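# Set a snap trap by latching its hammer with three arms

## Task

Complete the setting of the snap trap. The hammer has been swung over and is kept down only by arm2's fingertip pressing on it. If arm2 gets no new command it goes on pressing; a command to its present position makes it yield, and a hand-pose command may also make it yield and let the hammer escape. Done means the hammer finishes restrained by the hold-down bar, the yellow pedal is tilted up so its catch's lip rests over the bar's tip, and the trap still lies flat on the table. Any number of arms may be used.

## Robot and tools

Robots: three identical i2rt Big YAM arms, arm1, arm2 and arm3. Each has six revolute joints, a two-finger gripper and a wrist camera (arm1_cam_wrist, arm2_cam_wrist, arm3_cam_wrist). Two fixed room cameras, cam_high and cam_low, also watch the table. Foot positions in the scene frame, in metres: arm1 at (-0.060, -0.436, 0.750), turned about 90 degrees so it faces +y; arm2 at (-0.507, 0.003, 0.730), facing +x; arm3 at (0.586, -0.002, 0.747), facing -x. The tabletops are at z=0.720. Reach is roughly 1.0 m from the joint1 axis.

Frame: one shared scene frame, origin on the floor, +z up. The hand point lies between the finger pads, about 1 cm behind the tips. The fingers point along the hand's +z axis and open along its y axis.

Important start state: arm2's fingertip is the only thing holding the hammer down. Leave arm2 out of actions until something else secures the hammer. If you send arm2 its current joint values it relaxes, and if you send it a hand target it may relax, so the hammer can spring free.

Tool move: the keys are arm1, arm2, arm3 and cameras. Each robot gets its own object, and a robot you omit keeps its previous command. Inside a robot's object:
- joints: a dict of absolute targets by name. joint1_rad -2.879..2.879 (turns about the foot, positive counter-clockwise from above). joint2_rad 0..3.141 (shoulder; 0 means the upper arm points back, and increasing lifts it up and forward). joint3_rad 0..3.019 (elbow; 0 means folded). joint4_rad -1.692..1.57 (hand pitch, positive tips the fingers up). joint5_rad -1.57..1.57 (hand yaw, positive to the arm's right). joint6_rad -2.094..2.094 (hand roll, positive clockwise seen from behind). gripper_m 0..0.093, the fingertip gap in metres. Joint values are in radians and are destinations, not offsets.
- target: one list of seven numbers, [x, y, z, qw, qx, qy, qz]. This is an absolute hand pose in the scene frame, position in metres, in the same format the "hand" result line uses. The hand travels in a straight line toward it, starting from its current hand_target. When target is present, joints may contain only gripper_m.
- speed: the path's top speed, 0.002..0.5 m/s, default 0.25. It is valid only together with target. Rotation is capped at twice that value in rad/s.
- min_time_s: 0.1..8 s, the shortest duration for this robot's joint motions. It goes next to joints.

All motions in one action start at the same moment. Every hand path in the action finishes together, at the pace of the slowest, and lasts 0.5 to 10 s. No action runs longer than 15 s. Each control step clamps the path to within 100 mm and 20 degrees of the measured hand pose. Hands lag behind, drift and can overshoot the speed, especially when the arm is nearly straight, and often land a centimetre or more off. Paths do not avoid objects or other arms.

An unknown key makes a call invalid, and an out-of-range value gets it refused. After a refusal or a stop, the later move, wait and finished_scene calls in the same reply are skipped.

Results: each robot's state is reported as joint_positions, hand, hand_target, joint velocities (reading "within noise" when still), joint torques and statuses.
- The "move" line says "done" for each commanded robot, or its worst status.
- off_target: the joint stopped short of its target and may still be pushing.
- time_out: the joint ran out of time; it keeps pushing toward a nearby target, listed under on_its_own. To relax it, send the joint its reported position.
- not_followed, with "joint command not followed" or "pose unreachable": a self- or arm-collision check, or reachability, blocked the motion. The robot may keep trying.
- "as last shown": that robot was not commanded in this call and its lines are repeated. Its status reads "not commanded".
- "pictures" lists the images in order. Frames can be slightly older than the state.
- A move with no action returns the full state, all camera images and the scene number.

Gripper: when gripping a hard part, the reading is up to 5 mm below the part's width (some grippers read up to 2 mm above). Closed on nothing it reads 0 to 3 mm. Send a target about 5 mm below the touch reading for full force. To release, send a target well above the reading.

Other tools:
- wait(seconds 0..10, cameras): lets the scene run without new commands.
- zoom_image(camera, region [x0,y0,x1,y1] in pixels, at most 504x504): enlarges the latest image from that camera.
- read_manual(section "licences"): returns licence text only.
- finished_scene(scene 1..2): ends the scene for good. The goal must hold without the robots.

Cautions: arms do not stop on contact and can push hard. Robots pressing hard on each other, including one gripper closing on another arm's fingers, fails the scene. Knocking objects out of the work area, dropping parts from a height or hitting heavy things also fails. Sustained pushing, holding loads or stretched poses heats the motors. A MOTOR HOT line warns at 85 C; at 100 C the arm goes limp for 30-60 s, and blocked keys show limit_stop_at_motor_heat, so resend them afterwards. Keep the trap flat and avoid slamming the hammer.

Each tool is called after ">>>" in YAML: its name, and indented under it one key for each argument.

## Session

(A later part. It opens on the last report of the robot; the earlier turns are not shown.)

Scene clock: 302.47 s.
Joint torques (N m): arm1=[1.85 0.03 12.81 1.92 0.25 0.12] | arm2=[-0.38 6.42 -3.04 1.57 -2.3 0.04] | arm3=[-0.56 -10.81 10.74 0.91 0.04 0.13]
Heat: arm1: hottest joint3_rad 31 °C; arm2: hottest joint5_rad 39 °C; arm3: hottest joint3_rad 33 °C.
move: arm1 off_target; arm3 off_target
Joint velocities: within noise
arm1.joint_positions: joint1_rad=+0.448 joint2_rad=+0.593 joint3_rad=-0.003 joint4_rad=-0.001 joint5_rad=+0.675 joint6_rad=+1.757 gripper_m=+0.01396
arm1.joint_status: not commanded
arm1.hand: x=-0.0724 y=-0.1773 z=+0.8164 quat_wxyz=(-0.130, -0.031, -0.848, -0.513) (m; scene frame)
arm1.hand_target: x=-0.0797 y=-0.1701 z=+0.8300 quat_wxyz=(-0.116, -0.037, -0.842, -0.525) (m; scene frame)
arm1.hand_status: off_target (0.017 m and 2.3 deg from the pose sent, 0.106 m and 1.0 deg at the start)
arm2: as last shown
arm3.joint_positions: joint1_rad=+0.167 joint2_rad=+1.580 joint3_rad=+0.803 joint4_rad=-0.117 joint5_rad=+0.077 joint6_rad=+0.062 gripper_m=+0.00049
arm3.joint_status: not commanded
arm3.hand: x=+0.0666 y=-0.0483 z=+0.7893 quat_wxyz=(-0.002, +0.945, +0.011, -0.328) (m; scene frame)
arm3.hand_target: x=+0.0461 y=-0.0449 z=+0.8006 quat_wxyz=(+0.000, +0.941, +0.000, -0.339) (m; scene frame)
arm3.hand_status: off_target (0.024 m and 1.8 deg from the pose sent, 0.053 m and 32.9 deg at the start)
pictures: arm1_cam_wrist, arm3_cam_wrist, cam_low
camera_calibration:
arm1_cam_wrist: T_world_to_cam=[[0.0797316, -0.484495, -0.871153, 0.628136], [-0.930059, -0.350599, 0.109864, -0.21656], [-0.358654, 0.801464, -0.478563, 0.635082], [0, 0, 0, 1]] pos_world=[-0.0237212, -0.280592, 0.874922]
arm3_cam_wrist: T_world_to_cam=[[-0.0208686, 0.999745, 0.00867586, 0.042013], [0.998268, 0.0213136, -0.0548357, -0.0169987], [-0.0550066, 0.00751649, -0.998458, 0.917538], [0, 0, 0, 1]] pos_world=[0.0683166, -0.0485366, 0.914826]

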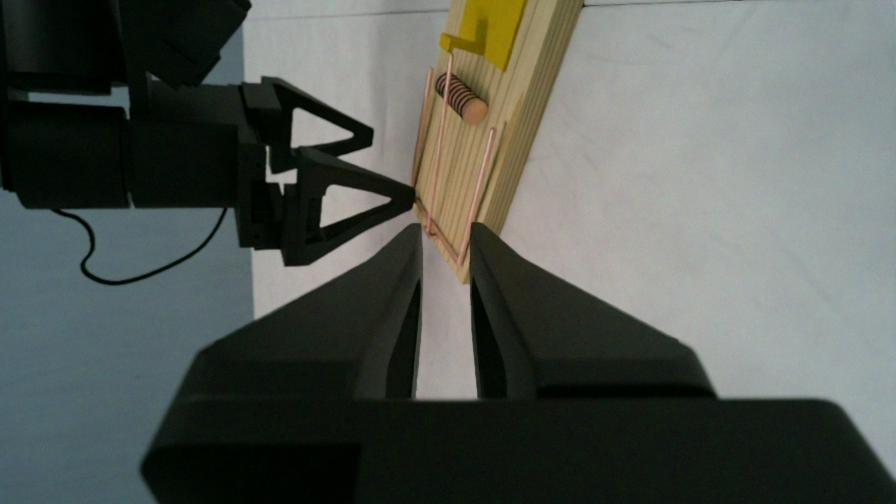

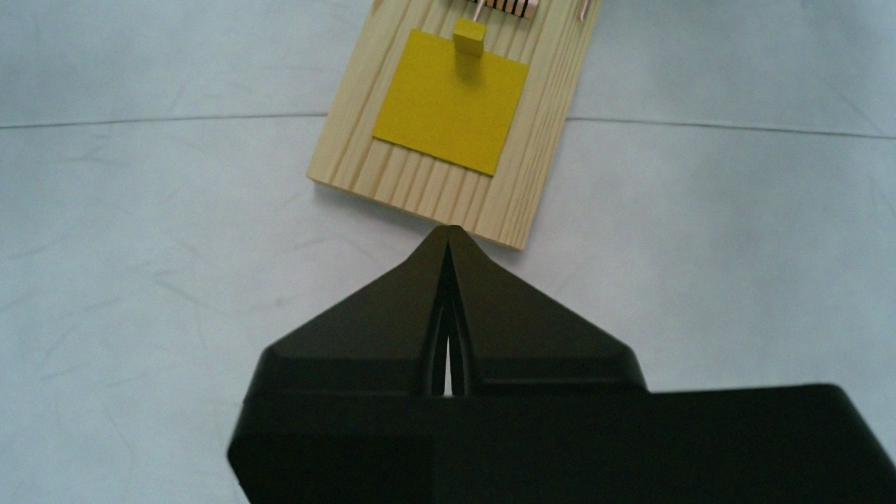

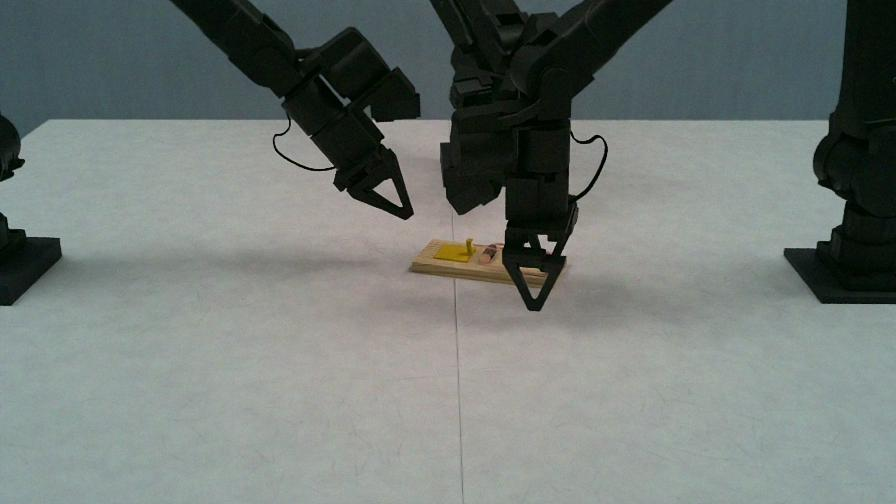

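>>> move:
  arm3: {"target":[0.003,-0.040,0.774,0.0,0.941,0.0,-0.339],"speed":0.12}
  cameras: ["arm3_cam_wrist","cam_low"]

>>> zoom_image:
  camera: "arm3_cam_wrist"
  region: [340, 60, 580, 300]

>>> zoom_image:
  camera: "cam_low"
  region: [390, 190, 530, 290]

Scene clock: 311.50 s.
Joint torques (N m): arm1=[1.79 0.38 12.85 2.06 0.29 0.12] | arm2=[-1.03 6.77 -3 1.44 -2.27 0.05] | arm3=[-0.62 -12.45 10.33 1.81 0.03 -0.07]
Heat: arm1: hottest joint3_rad 34 °C; arm2: hottest joint5_rad 40 °C; arm3: hottest joint3_rad 35 °C.
move: arm3 off_target
Joint velocities: within noise
arm1.joint_positions: joint1_rad=+0.448 joint2_rad=+0.593 joint3_rad=-0.003 joint4_rad=-0.002 joint5_rad=+0.675 joint6_rad=+1.757 gripper_m=+0.01396
arm1.joint_status: not commanded
arm1.hand: x=-0.0724 y=-0.1773 z=+0.8163 quat_wxyz=(-0.130, -0.031, -0.848, -0.513) (m; scene frame)
arm1.hand_target: x=-0.0797 y=-0.1701 z=+0.8299 quat_wxyz=(-0.116, -0.037, -0.843, -0.525) (m; scene frame)
arm1.hand_status: not commanded
arm2.joint_positions: joint1_rad=+0.217 joint2_rad=+1.650 joint3_rad=+0.976 joint4_rad=-0.902 joint5_rad=+0.044 joint6_rad=+0.417 gripper_m=+0.09396
arm2.joint_status: not commanded
arm2.hand: x=-0.0977 y=+0.0784 z=+0.7471 quat_wxyz=(-0.005, -0.108, -0.994, +0.022) (m; scene frame)
arm2.hand_target: x=-0.1849 y=+0.0686 z=+0.6528 quat_wxyz=(+0.139, -0.116, -0.983, +0.036) (m; scene frame)
arm2.hand_status: not commanded
arm3.joint_positions: joint1_rad=+0.145 joint2_rad=+1.718 joint3_rad=+0.904 joint4_rad=-0.103 joint5_rad=+0.064 joint6_rad=+0.062 gripper_m=+0.00049
arm3.joint_status: not commanded
arm3.hand: x=+0.0299 y=-0.0426 z=+0.7618 quat_wxyz=(-0.001, +0.949, +0.003, -0.317) (m; scene frame)
arm3.hand_target: x=+0.0047 y=-0.0397 z=+0.7747 quat_wxyz=(+0.000, +0.941, +0.000, -0.339) (m; scene frame)
arm3.hand_status: off_target (0.030 m and 2.7 deg from the pose sent, 0.066 m and 1.8 deg at the start)
pictures: arm3_cam_wrist, cam_low
camera_calibration:
arm3_cam_wrist: T_world_to_cam=[[-0.00680253, 0.999976, 0.00109805, 0.0412518], [0.999517, 0.0068327, -0.0303207, -0.00131591], [-0.0303275, 0.000891265, -0.99954, 0.887812], [0, 0, 0, 1]] pos_world=[0.028521, -0.0420331, 0.887318]

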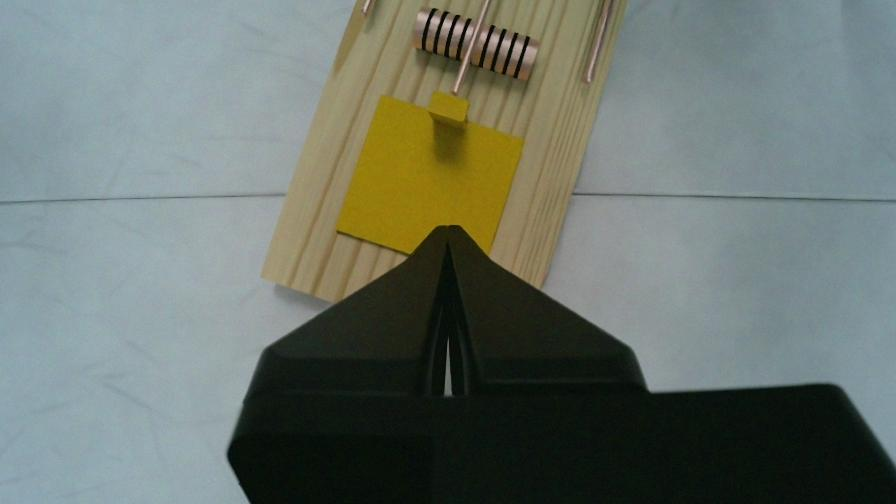

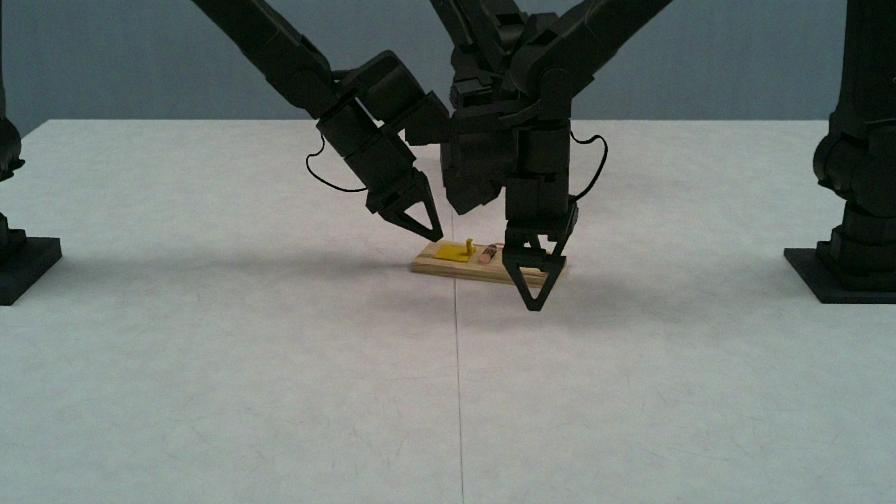

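Scaled by 2.100 from the camera's 896x504 image, which has a finer 1280x720 frame.

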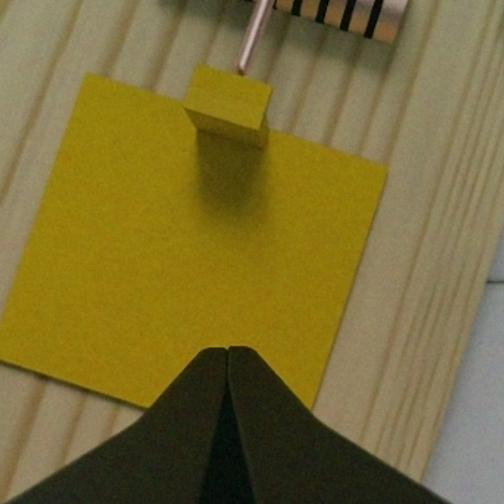

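Scaled by 3.600 from the camera's 896x504 image, which has a finer 1280x720 frame.

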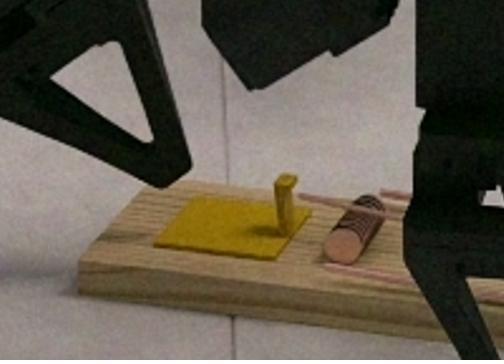

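>>> move:
  arm3: {"target":[-0.019,-0.0385,0.770,0.0,0.941,0.0,-0.339],"speed":0.08}
  cameras: ["arm3_cam_wrist","cam_low"]

>>> zoom_image:
  camera: "cam_low"
  region: [430, 220, 530, 290]

>>> zoom_image:
  camera: "arm3_cam_wrist"
  region: [370, 140, 530, 260]

Scene clock: 321.60 s.
Joint torques (N m): arm1=[1.61 0.38 12.83 1.99 0.3 0.16] | arm2=[-0.5 6.95 -3.11 1.33 -2.29 0.11] | arm3=[-0.85 -13.1 10.88 1.46 0.04 -0.09]
Heat: arm1: hottest joint3_rad 37 °C; arm2: hottest joint5_rad 40 °C; arm3: hottest joint3_rad 36 °C.
move: arm3 off_target
Joint velocities: within noise
arm1, arm2: as last shown
arm3.joint_positions: joint1_rad=+0.140 joint2_rad=+1.768 joint3_rad=+0.966 joint4_rad=-0.103 joint5_rad=+0.060 joint6_rad=+0.062 gripper_m=+0.00049
arm3.joint_status: not commanded
arm3.hand: x=+0.0058 y=-0.0426 z=+0.7601 quat_wxyz=(+0.001, +0.947, +0.001, -0.322) (m; scene frame)
arm3.hand_target: x=-0.0176 y=-0.0383 z=+0.7707 quat_wxyz=(+0.000, +0.941, +0.000, -0.339) (m; scene frame)
arm3.hand_status: off_target (0.027 m and 2.0 deg from the pose sent, 0.050 m and 2.7 deg at the start)
pictures: arm3_cam_wrist, cam_low
camera_calibration:
arm3_cam_wrist: T_world_to_cam=[[-0.00412979, 0.999985, -0.0035021, 0.0445573], [0.999087, 0.00397709, -0.0425398, 0.031817], [-0.0425252, -0.00367458, -0.999089, 0.884912], [0, 0, 0, 1]] pos_world=[0.00602716, -0.0414315, 0.885615]

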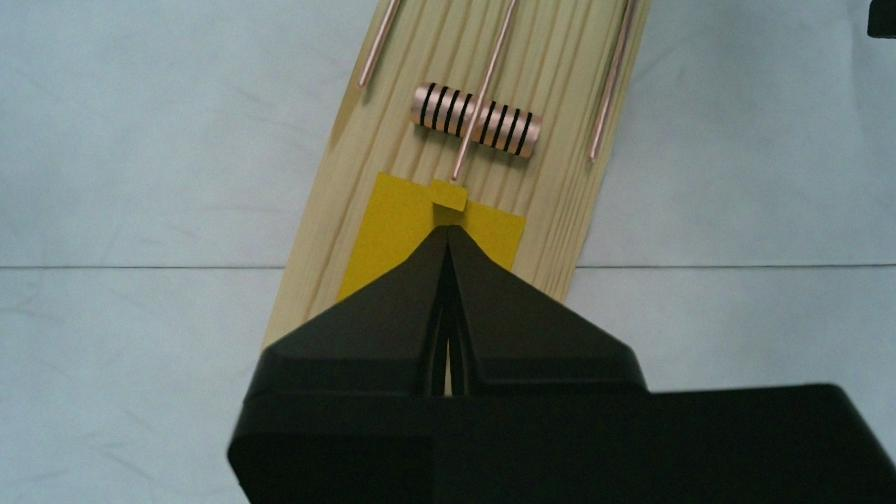

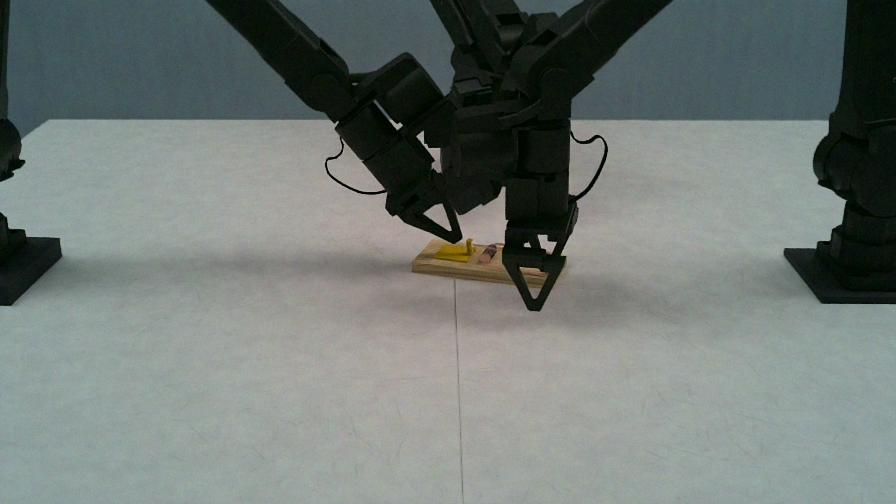

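Scaled by 5.040 from the camera's 896x504 image, which has a finer 1280x720 frame.

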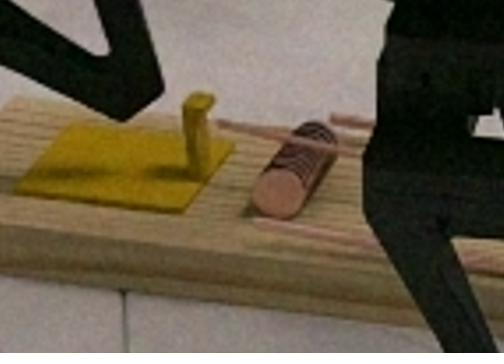

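Scaled by 3.150 from the camera's 896x504 image, which has a finer 1280x720 frame.

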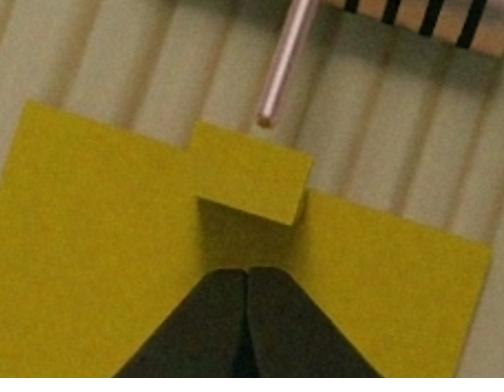

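>>> move:
  arm3: {"target":[-0.029,-0.036,0.7705,0.0,0.941,0.0,-0.339],"speed":0.05}
  cameras: ["arm3_cam_wrist","cam_low"]

>>> zoom_image:
  camera: "cam_low"
  region: [430, 220, 530, 290]

>>> zoom_image:
  camera: "arm3_cam_wrist"
  region: [370, 140, 530, 260]

Scene clock: 328.37 s.
Joint torques (N m): arm1=[2.2 0.85 12.82 2.09 0.28 0.14] | arm2=[-0.85 7.47 -3.12 1.48 -2.28 0.13] | arm3=[-0.15 -13.98 10.81 0.9 0 -0.09]
Heat: arm1: hottest joint3_rad 38 °C; arm2: hottest joint5_rad 41 °C; arm3: hottest joint3_rad 36 °C.
move: arm3 off_target
Joint velocities: within noise
arm1, arm2: as last shown
arm3.joint_positions: joint1_rad=+0.133 joint2_rad=+1.784 joint3_rad=+0.998 joint4_rad=-0.103 joint5_rad=+0.056 joint6_rad=+0.059 gripper_m=+0.00049
arm3.joint_status: not commanded
arm3.hand: x=-0.0075 y=-0.0405 z=+0.7642 quat_wxyz=(+0.002, +0.944, +0.000, -0.330) (m; scene frame)
arm3.hand_target: x=-0.0278 y=-0.0358 z=+0.7709 quat_wxyz=(+0.000, +0.941, +0.000, -0.339) (m; scene frame)
arm3.hand_status: off_target (0.023 m and 1.2 deg from the pose sent, 0.037 m and 2.0 deg at the start)
pictures: arm3_cam_wrist, cam_low
camera_calibration:
arm3_cam_wrist: T_world_to_cam=[[-0.0019994, 0.99998, -0.00604109, 0.0443936], [0.998325, 0.00164673, -0.0578304, 0.0569737], [-0.0578193, -0.0061466, -0.998308, 0.887652], [0, 0, 0, 1]] pos_world=[-0.00546612, -0.0390305, 0.889714]

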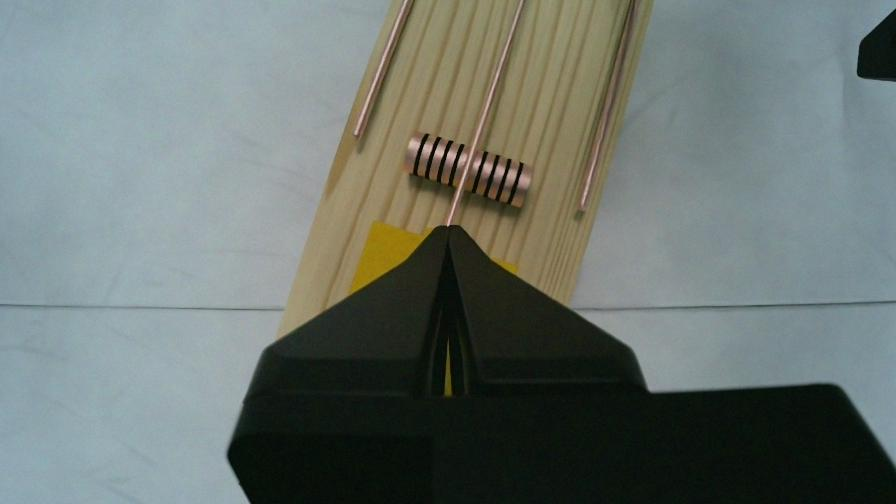

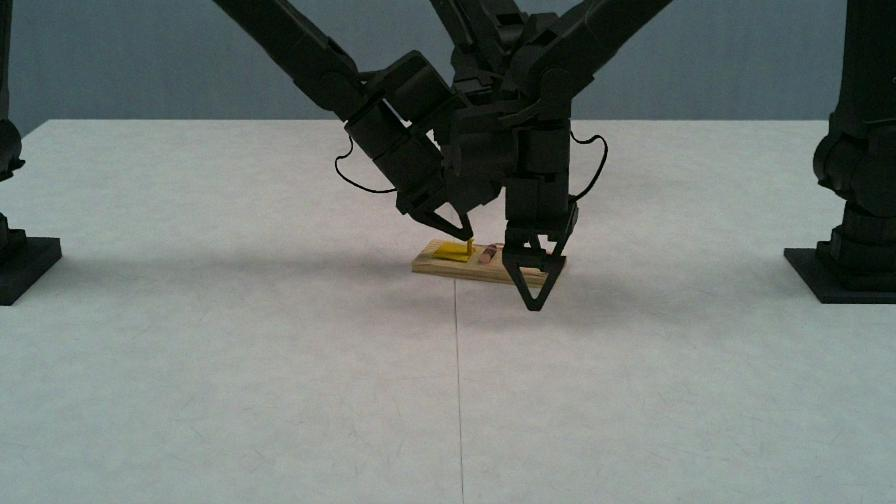

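Scaled by 5.040 from the camera's 896x504 image, which has a finer 1280x720 frame.

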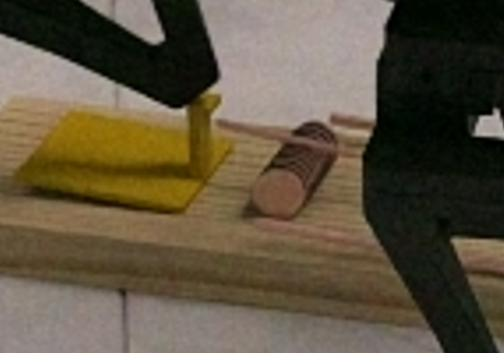

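Scaled by 3.150 from the camera's 896x504 image, which has a finer 1280x720 frame.

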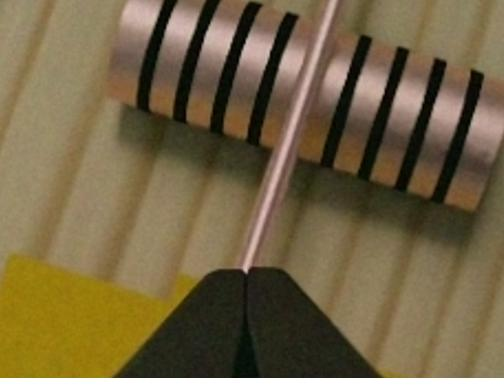

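>>> move:
  arm3: {"target":[-0.034,-0.0345,0.766,0.0,0.941,0.0,-0.339],"speed":0.05}
  cameras: ["arm3_cam_wrist","cam_low","arm1_cam_wrist"]

>>> zoom_image:
  camera: "cam_low"
  region: [430, 220, 530, 290]

>>> zoom_image:
  camera: "arm1_cam_wrist"
  region: [380, 0, 560, 130]

Scene clock: 333.67 s.
Joint torques (N m): arm1=[1.55 0.5 12.97 1.96 0.26 0.12] | arm2=[-1.08 6.89 -3.07 1.39 -2.31 0.08] | arm3=[-0.38 -12.75 11.03 1.2 0.04 -0.09]
Heat: arm1: hottest joint3_rad 39 °C; arm2: hottest joint5_rad 41 °C; arm3: hottest joint3_rad 36 °C.
move: arm3 off_target
Joint velocities: within noise
arm1, arm2: as last shown
arm3.joint_positions: joint1_rad=+0.131 joint2_rad=+1.792 joint3_rad=+1.007 joint4_rad=-0.103 joint5_rad=+0.053 joint6_rad=+0.056 gripper_m=+0.00049
arm3.joint_status: not commanded
arm3.hand: x=-0.0110 y=-0.0399 z=+0.7636 quat_wxyz=(+0.002, +0.944, +0.000, -0.330) (m; scene frame)
arm3.hand_target: x=-0.0325 y=-0.0344 z=+0.7663 quat_wxyz=(+0.000, +0.941, +0.000, -0.339) (m; scene frame)
arm3.hand_status: off_target (0.024 m and 1.1 deg from the pose sent, 0.027 m and 1.1 deg at the start)
pictures: arm1_cam_wrist, arm3_cam_wrist, cam_low
camera_calibration:
arm1_cam_wrist: T_world_to_cam=[[0.0795237, -0.484708, -0.871054, 0.627978], [-0.930105, -0.350411, 0.110075, -0.2166], [-0.358581, 0.801418, -0.478695, 0.635222], [0, 0, 0, 1]] pos_world=[-0.0236217, -0.280592, 0.874922]
arm3_cam_wrist: T_world_to_cam=[[-0.0034339, 0.999973, -0.00657164, 0.0441422], [0.998245, 0.00303934, -0.0591361, 0.0614468], [-0.0591145, -0.00676317, -0.998228, 0.88676], [0, 0, 0, 1]] pos_world=[-0.00876695, -0.0383304, 0.889113]

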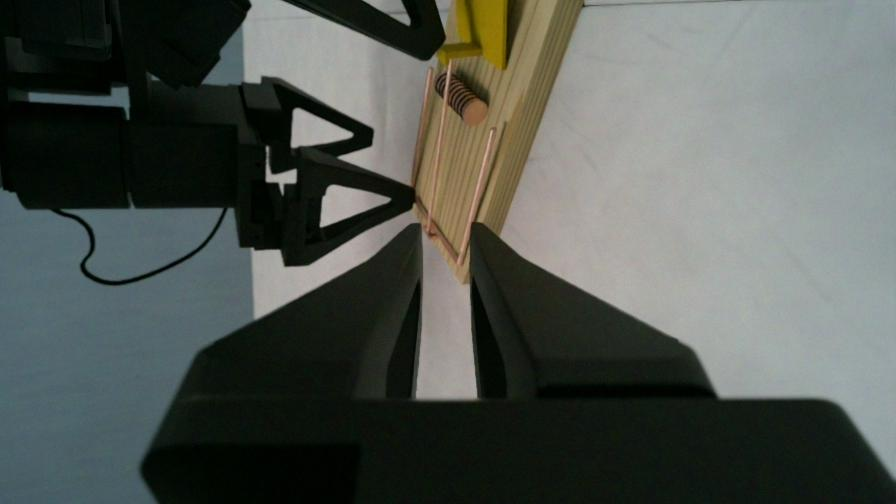

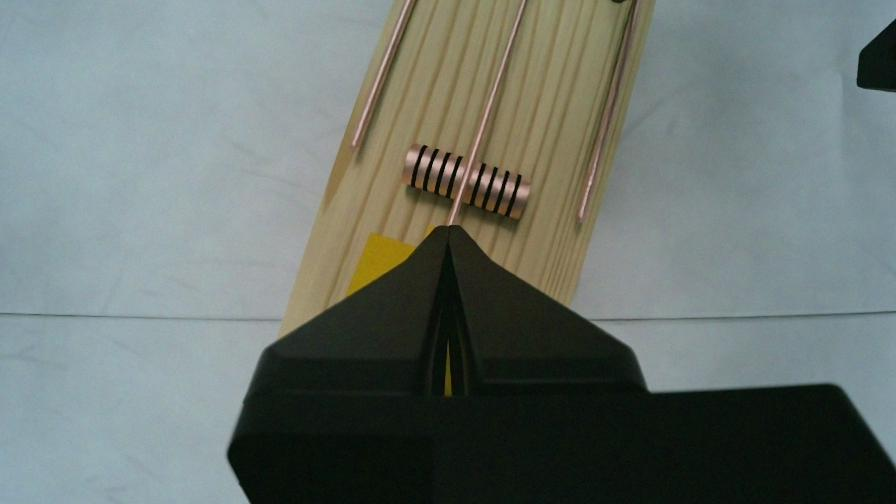

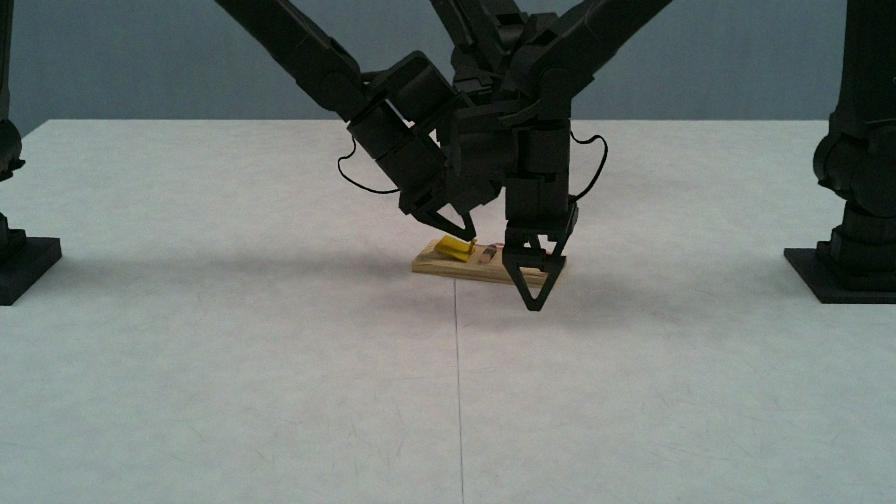

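Scaled by 5.040 from the camera's 896x504 image, which has a finer 1280x720 frame.

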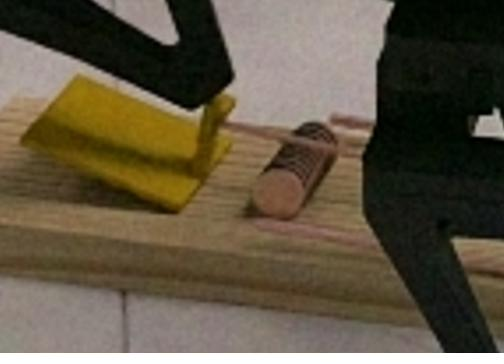

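Scaled by 2.800 from the camera's 896x504 image, which has a finer 1280x720 frame.

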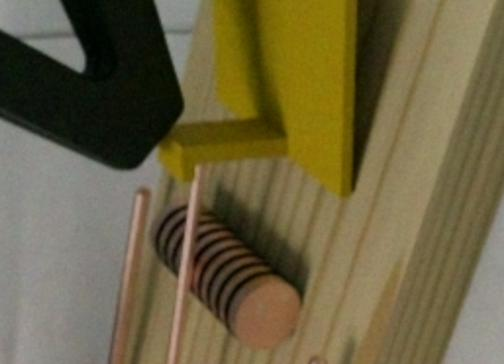

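>>> move:
  arm2: {"joints":{"joint1_rad":0.217,"joint2_rad":1.60,"joint3_rad":0.976,"joint4_rad":-0.902,"joint5_rad":0.044,"joint6_rad":0.417},"min_time_s":4}
  cameras: ["arm1_cam_wrist","arm3_cam_wrist","cam_low"]

>>> zoom_image:
  camera: "cam_low"
  region: [430, 220, 530, 290]

>>> zoom_image:
  camera: "arm1_cam_wrist"
  region: [380, 0, 560, 260]

Scene clock: 343.17 s.
Joint torques (N m): arm1=[1.96 0.44 12.81 2.07 0.27 0.13] | arm2=[-0.26 -12.28 5.33 0.29 -0.08 0.05] | arm3=[-0.62 -13.1 10.58 1.35 0.05 -0.09]
Heat: arm1: hottest joint3_rad 40 °C; arm2: hottest joint5_rad 40 °C; arm3: hottest joint3_rad 36 °C.
move: arm2 done
Joint velocities: within noise
arm1: as last shown
arm2.joint_positions: joint1_rad=+0.217 joint2_rad=+1.626 joint3_rad=+0.974 joint4_rad=-0.895 joint5_rad=+0.047 joint6_rad=+0.413 gripper_m=+0.09396
arm2.joint_status: all done
arm2.hand: x=-0.0940 y=+0.0784 z=+0.7562 quat_wxyz=(-0.019, -0.107, -0.994, +0.020) (m; scene frame)
arm2.hand_target: x=-0.0924 y=+0.0794 z=+0.7670 quat_wxyz=(-0.029, -0.109, -0.994, +0.015) (m; scene frame)
arm2.hand_status: not commanded
arm3.joint_positions: joint1_rad=+0.131 joint2_rad=+1.795 joint3_rad=+1.013 joint4_rad=-0.103 joint5_rad=+0.053 joint6_rad=+0.056 gripper_m=+0.00049
arm3.joint_status: not commanded
arm3.hand: x=-0.0131 y=-0.0401 z=+0.7641 quat_wxyz=(+0.003, +0.944, +0.000, -0.331) (m; scene frame)
arm3.hand_target: x=-0.0326 y=-0.0344 z=+0.7666 quat_wxyz=(+0.000, +0.941, +0.000, -0.339) (m; scene frame)
arm3.hand_status: not commanded
pictures: arm1_cam_wrist, arm3_cam_wrist, cam_low
camera_calibration:
arm1_cam_wrist: T_world_to_cam=[[0.0795237, -0.484708, -0.871054, 0.627978], [-0.930105, -0.350411, 0.110075, -0.2166], [-0.358581, 0.801418, -0.478695, 0.635222], [0, 0, 0, 1]] pos_world=[-0.0236217, -0.280592, 0.874922]
arm3_cam_wrist: T_world_to_cam=[[-0.00396314, 0.999969, -0.0068386, 0.044571], [0.998105, 0.00353559, -0.0614381, 0.065339], [-0.061412, -0.00706913, -0.998087, 0.88699], [0, 0, 0, 1]] pos_world=[-0.0105667, -0.0385304, 0.889613]

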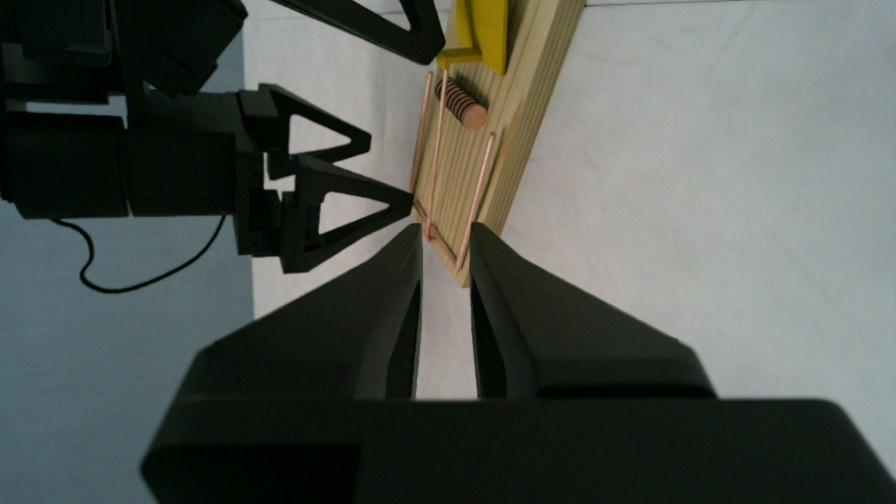

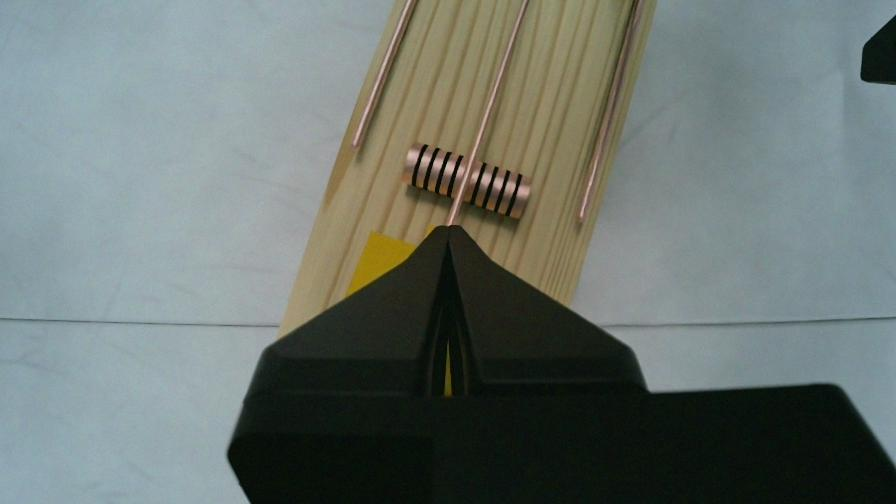

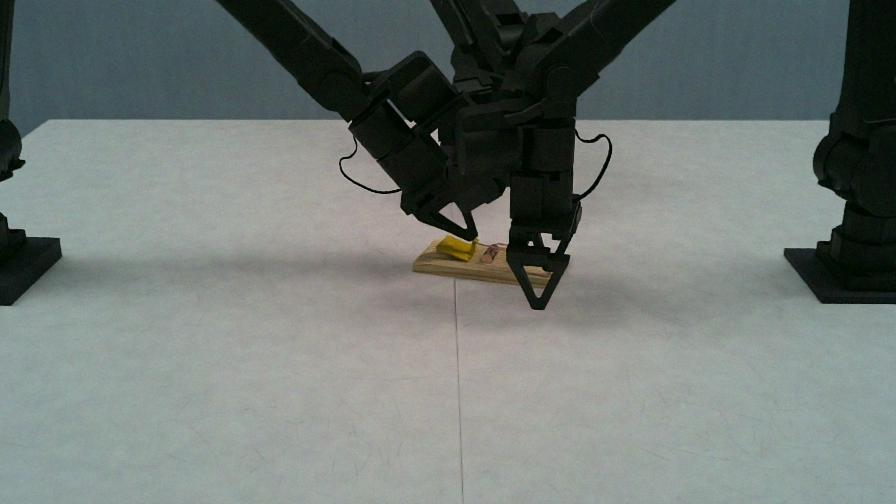

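Scaled by 5.040 from the camera's 896x504 image, which has a finer 1280x720 frame.

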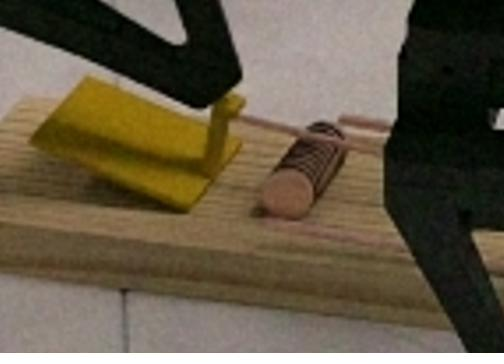

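Scaled by 1.938 from the camera's 896x504 image, which has a finer 1280x720 frame.

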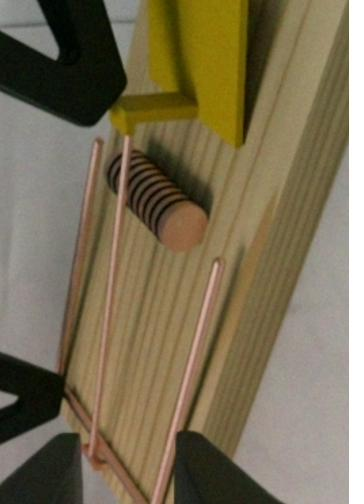

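>>> move:
  arm2: {"joints":{"joint2_rad":1.54},"min_time_s":4}
  cameras: ["arm1_cam_wrist","cam_low"]

>>> zoom_image:
  camera: "cam_low"
  region: [430, 220, 570, 300]

>>> zoom_image:
  camera: "arm1_cam_wrist"
  region: [380, 0, 560, 260]

Scene clock: 352.37 s.
Joint torques (N m): arm1=[1.85 0.15 12.89 1.98 0.28 0.1] | arm2=[-0.26 -12.1 5.72 0.16 -0.1 0.03] | arm3=[-0.67 -13.39 10.69 1.32 0.09 -0.11]
Heat: arm1: hottest joint3_rad 41 °C; arm2: hottest joint5_rad 37 °C; arm3: hottest joint3_rad 36 °C.
move: arm2 done
Joint velocities: within noise
arm1, arm3: as last shown
arm2.joint_positions: joint1_rad=+0.217 joint2_rad=+1.565 joint3_rad=+0.974 joint4_rad=-0.895 joint5_rad=+0.047 joint6_rad=+0.413 gripper_m=+0.09396
arm2.joint_status: all done
arm2.hand: x=-0.0885 y=+0.0796 z=+0.7808 quat_wxyz=(-0.049, -0.107, -0.993, +0.011) (m; scene frame)
arm2.hand_target: x=-0.0876 y=+0.0805 z=+0.7914 quat_wxyz=(-0.058, -0.109, -0.992, +0.006) (m; scene frame)
arm2.hand_status: not commanded
pictures: arm1_cam_wrist, cam_low
camera_calibration:
arm1_cam_wrist: T_world_to_cam=[[0.0795237, -0.484708, -0.871054, 0.627978], [-0.930105, -0.350411, 0.110075, -0.2166], [-0.358581, 0.801418, -0.478695, 0.635222], [0, 0, 0, 1]] pos_world=[-0.0236217, -0.280592, 0.874922]

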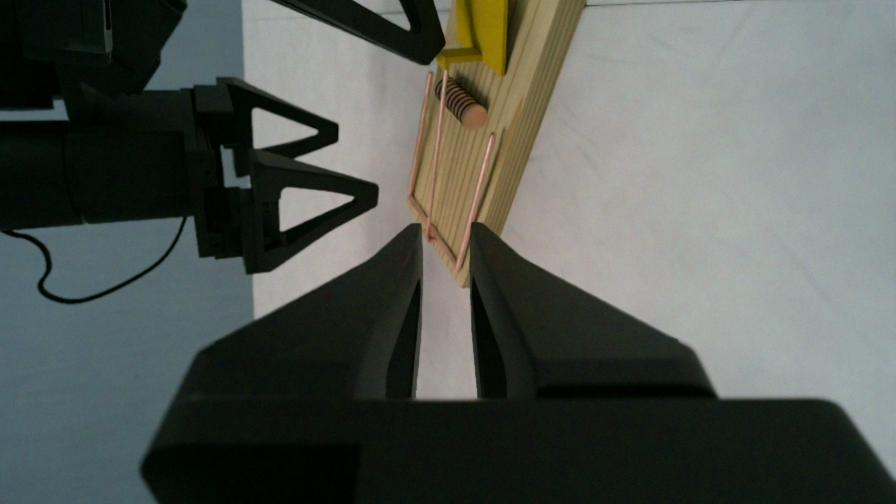

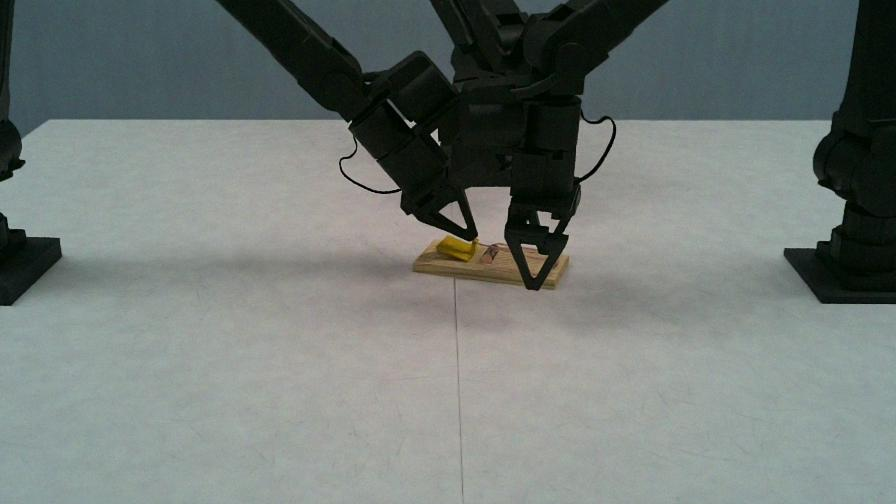

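Scaled by 3.600 from the camera's 896x504 image, which has a finer 1280x720 frame.

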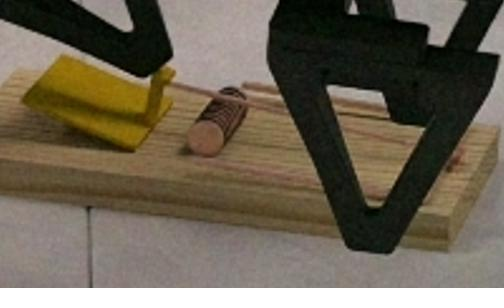

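Scaled by 1.938 from the camera's 896x504 image, which has a finer 1280x720 frame.

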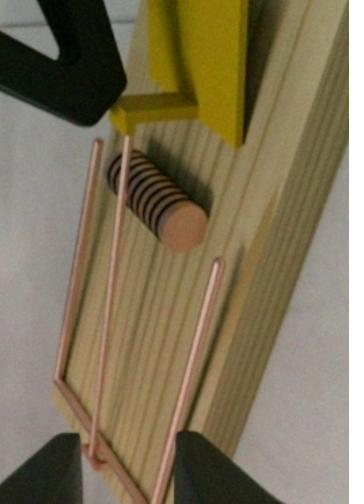

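Hammer holds. Now withdraw arm3 gently, and arm2 up.

>>> move:
  arm3: {"target":[0.0,-0.043,0.785,0.0,0.941,0.0,-0.339],"speed":0.05}
  arm2: {"joints":{"joint2_rad":1.42},"min_time_s":2}

>>> move:
  arm3: {"target":[0.06,-0.043,0.85,0.0,0.941,0.0,-0.339],"speed":0.15}
  cameras: ["arm1_cam_wrist","cam_low","arm3_cam_wrist"]

>>> zoom_image:
  camera: "cam_low"
  region: [400, 220, 580, 310]

>>> zoom_image:
  camera: "arm1_cam_wrist"
  region: [380, 0, 560, 260]

Scene clock: 359.50 s.
Joint torques (N m): arm1=[2.02 0.32 12.79 2.1 0.27 0.11] | arm2=[0.21 -11.11 6.5 0.58 -0.14 0.02] | arm3=[1.08 -16.5 5.93 0.96 0.16 0.1]
Heat: arm1: hottest joint3_rad 42 °C; arm2: hottest joint5_rad 36 °C; arm3: hottest joint3_rad 36 °C.
move: arm2 done; arm3 done
Joint velocities: within noise
arm1: as last shown
arm2.joint_positions: joint1_rad=+0.217 joint2_rad=+1.443 joint3_rad=+0.974 joint4_rad=-0.895 joint5_rad=+0.047 joint6_rad=+0.413 gripper_m=+0.09396
arm2.joint_status: all done
arm2.hand: x=-0.0819 y=+0.0811 z=+0.8306 quat_wxyz=(-0.107, -0.108, -0.988, -0.008) (m; scene frame)
arm2.hand_target: x=-0.0823 y=+0.0816 z=+0.8402 quat_wxyz=(-0.114, -0.110, -0.987, -0.012) (m; scene frame)
arm2.hand_status: not commanded
arm3.joint_positions: joint1_rad=+0.131 joint2_rad=+1.743 joint3_rad=+0.989 joint4_rad=-0.110 joint5_rad=+0.064 joint6_rad=+0.056 gripper_m=+0.00049
arm3.joint_status: not commanded
arm3.hand: x=-0.0063 y=-0.0374 z=+0.7828 quat_wxyz=(-0.002, +0.940, -0.002, -0.342) (m; scene frame)
arm3.hand_target: x=+0.0000 y=-0.0430 z=+0.7847 quat_wxyz=(+0.000, +0.941, +0.000, -0.339) (m; scene frame)
arm3.hand_status: done (0.009 m and 0.4 deg from the pose sent, 0.025 m and 1.0 deg at the start)
pictures: none

Scene clock: 360.90 s.
Joint torques (N m): arm1=[1.67 0.44 12.88 2.02 0.3 0.13] | arm2=[0.21 -10.7 6.38 0.64 -0.1 0.07] | arm3=[1.2 -12.63 6.8 0.91 0.18 0.14]
Heat: arm1: hottest joint3_rad 42 °C; arm2: hottest joint5_rad 36 °C; arm3: hottest joint3_rad 36 °C.
move: arm3 done
Joint velocities: within noise
arm1, arm2: as last shown
arm3.joint_positions: joint1_rad=+0.145 joint2_rad=+1.482 joint3_rad=+0.882 joint4_rad=-0.260 joint5_rad=+0.073 joint6_rad=+0.062 gripper_m=+0.00049
arm3.joint_status: not commanded
arm3.hand: x=+0.0530 y=-0.0376 z=+0.8520 quat_wxyz=(-0.003, +0.939, +0.000, -0.344) (m; scene frame)
arm3.hand_target: x=+0.0600 y=-0.0428 z=+0.8498 quat_wxyz=(+0.000, +0.941, +0.000, -0.339) (m; scene frame)
arm3.hand_status: done (0.009 m and 0.7 deg from the pose sent, 0.095 m and 0.5 deg at the start)
pictures: arm1_cam_wrist, arm3_cam_wrist, cam_low
camera_calibration:
arm1_cam_wrist: T_world_to_cam=[[0.0795237, -0.484708, -0.871054, 0.627978], [-0.930105, -0.350411, 0.110075, -0.2166], [-0.358581, 0.801418, -0.478695, 0.635222], [0, 0, 0, 1]] pos_world=[-0.0236217, -0.280592, 0.874922]
arm3_cam_wrist: T_world_to_cam=[[0.0000141638, 0.999995, 0.00308186, 0.03432], [0.996077, 0.00025861, -0.088491, 0.0277886], [-0.0884914, 0.00307103, -0.996072, 0.978915], [0, 0, 0, 1]] pos_world=[0.0589455, -0.0373333, 0.977423]

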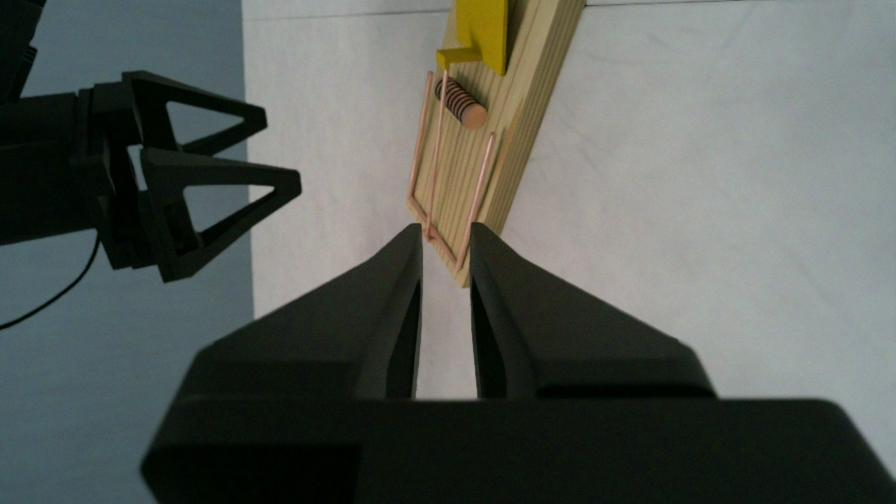

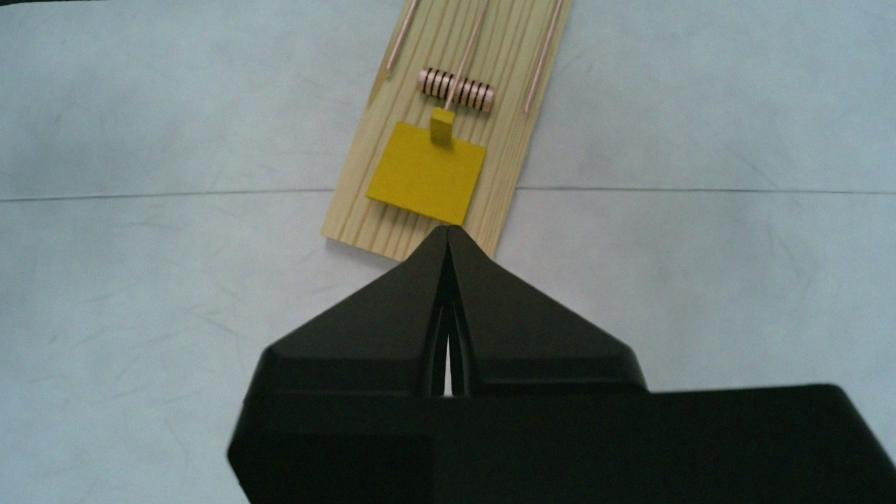

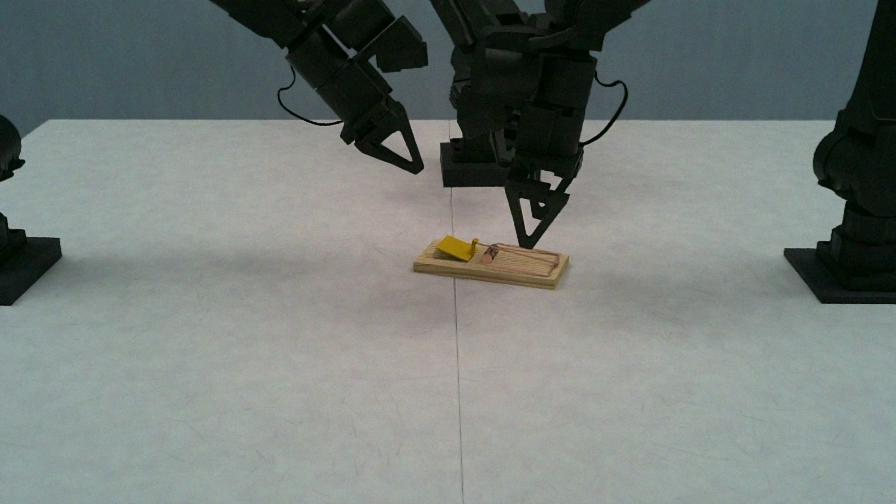

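Scaled by 2.800 from the camera's 896x504 image, which has a finer 1280x720 frame.

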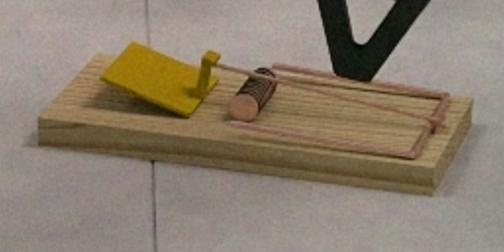

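Scaled by 1.938 from the camera's 896x504 image, which has a finer 1280x720 frame.

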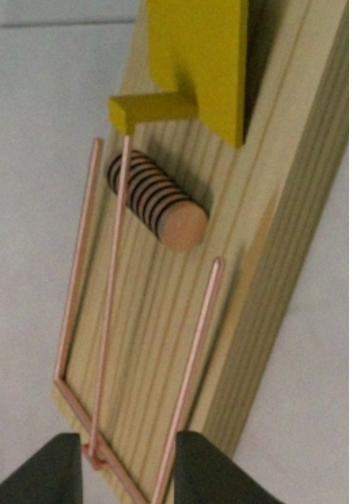

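Set and holding.

>>> finished_scene:
  scene: 1

The scene is finished: the task was done.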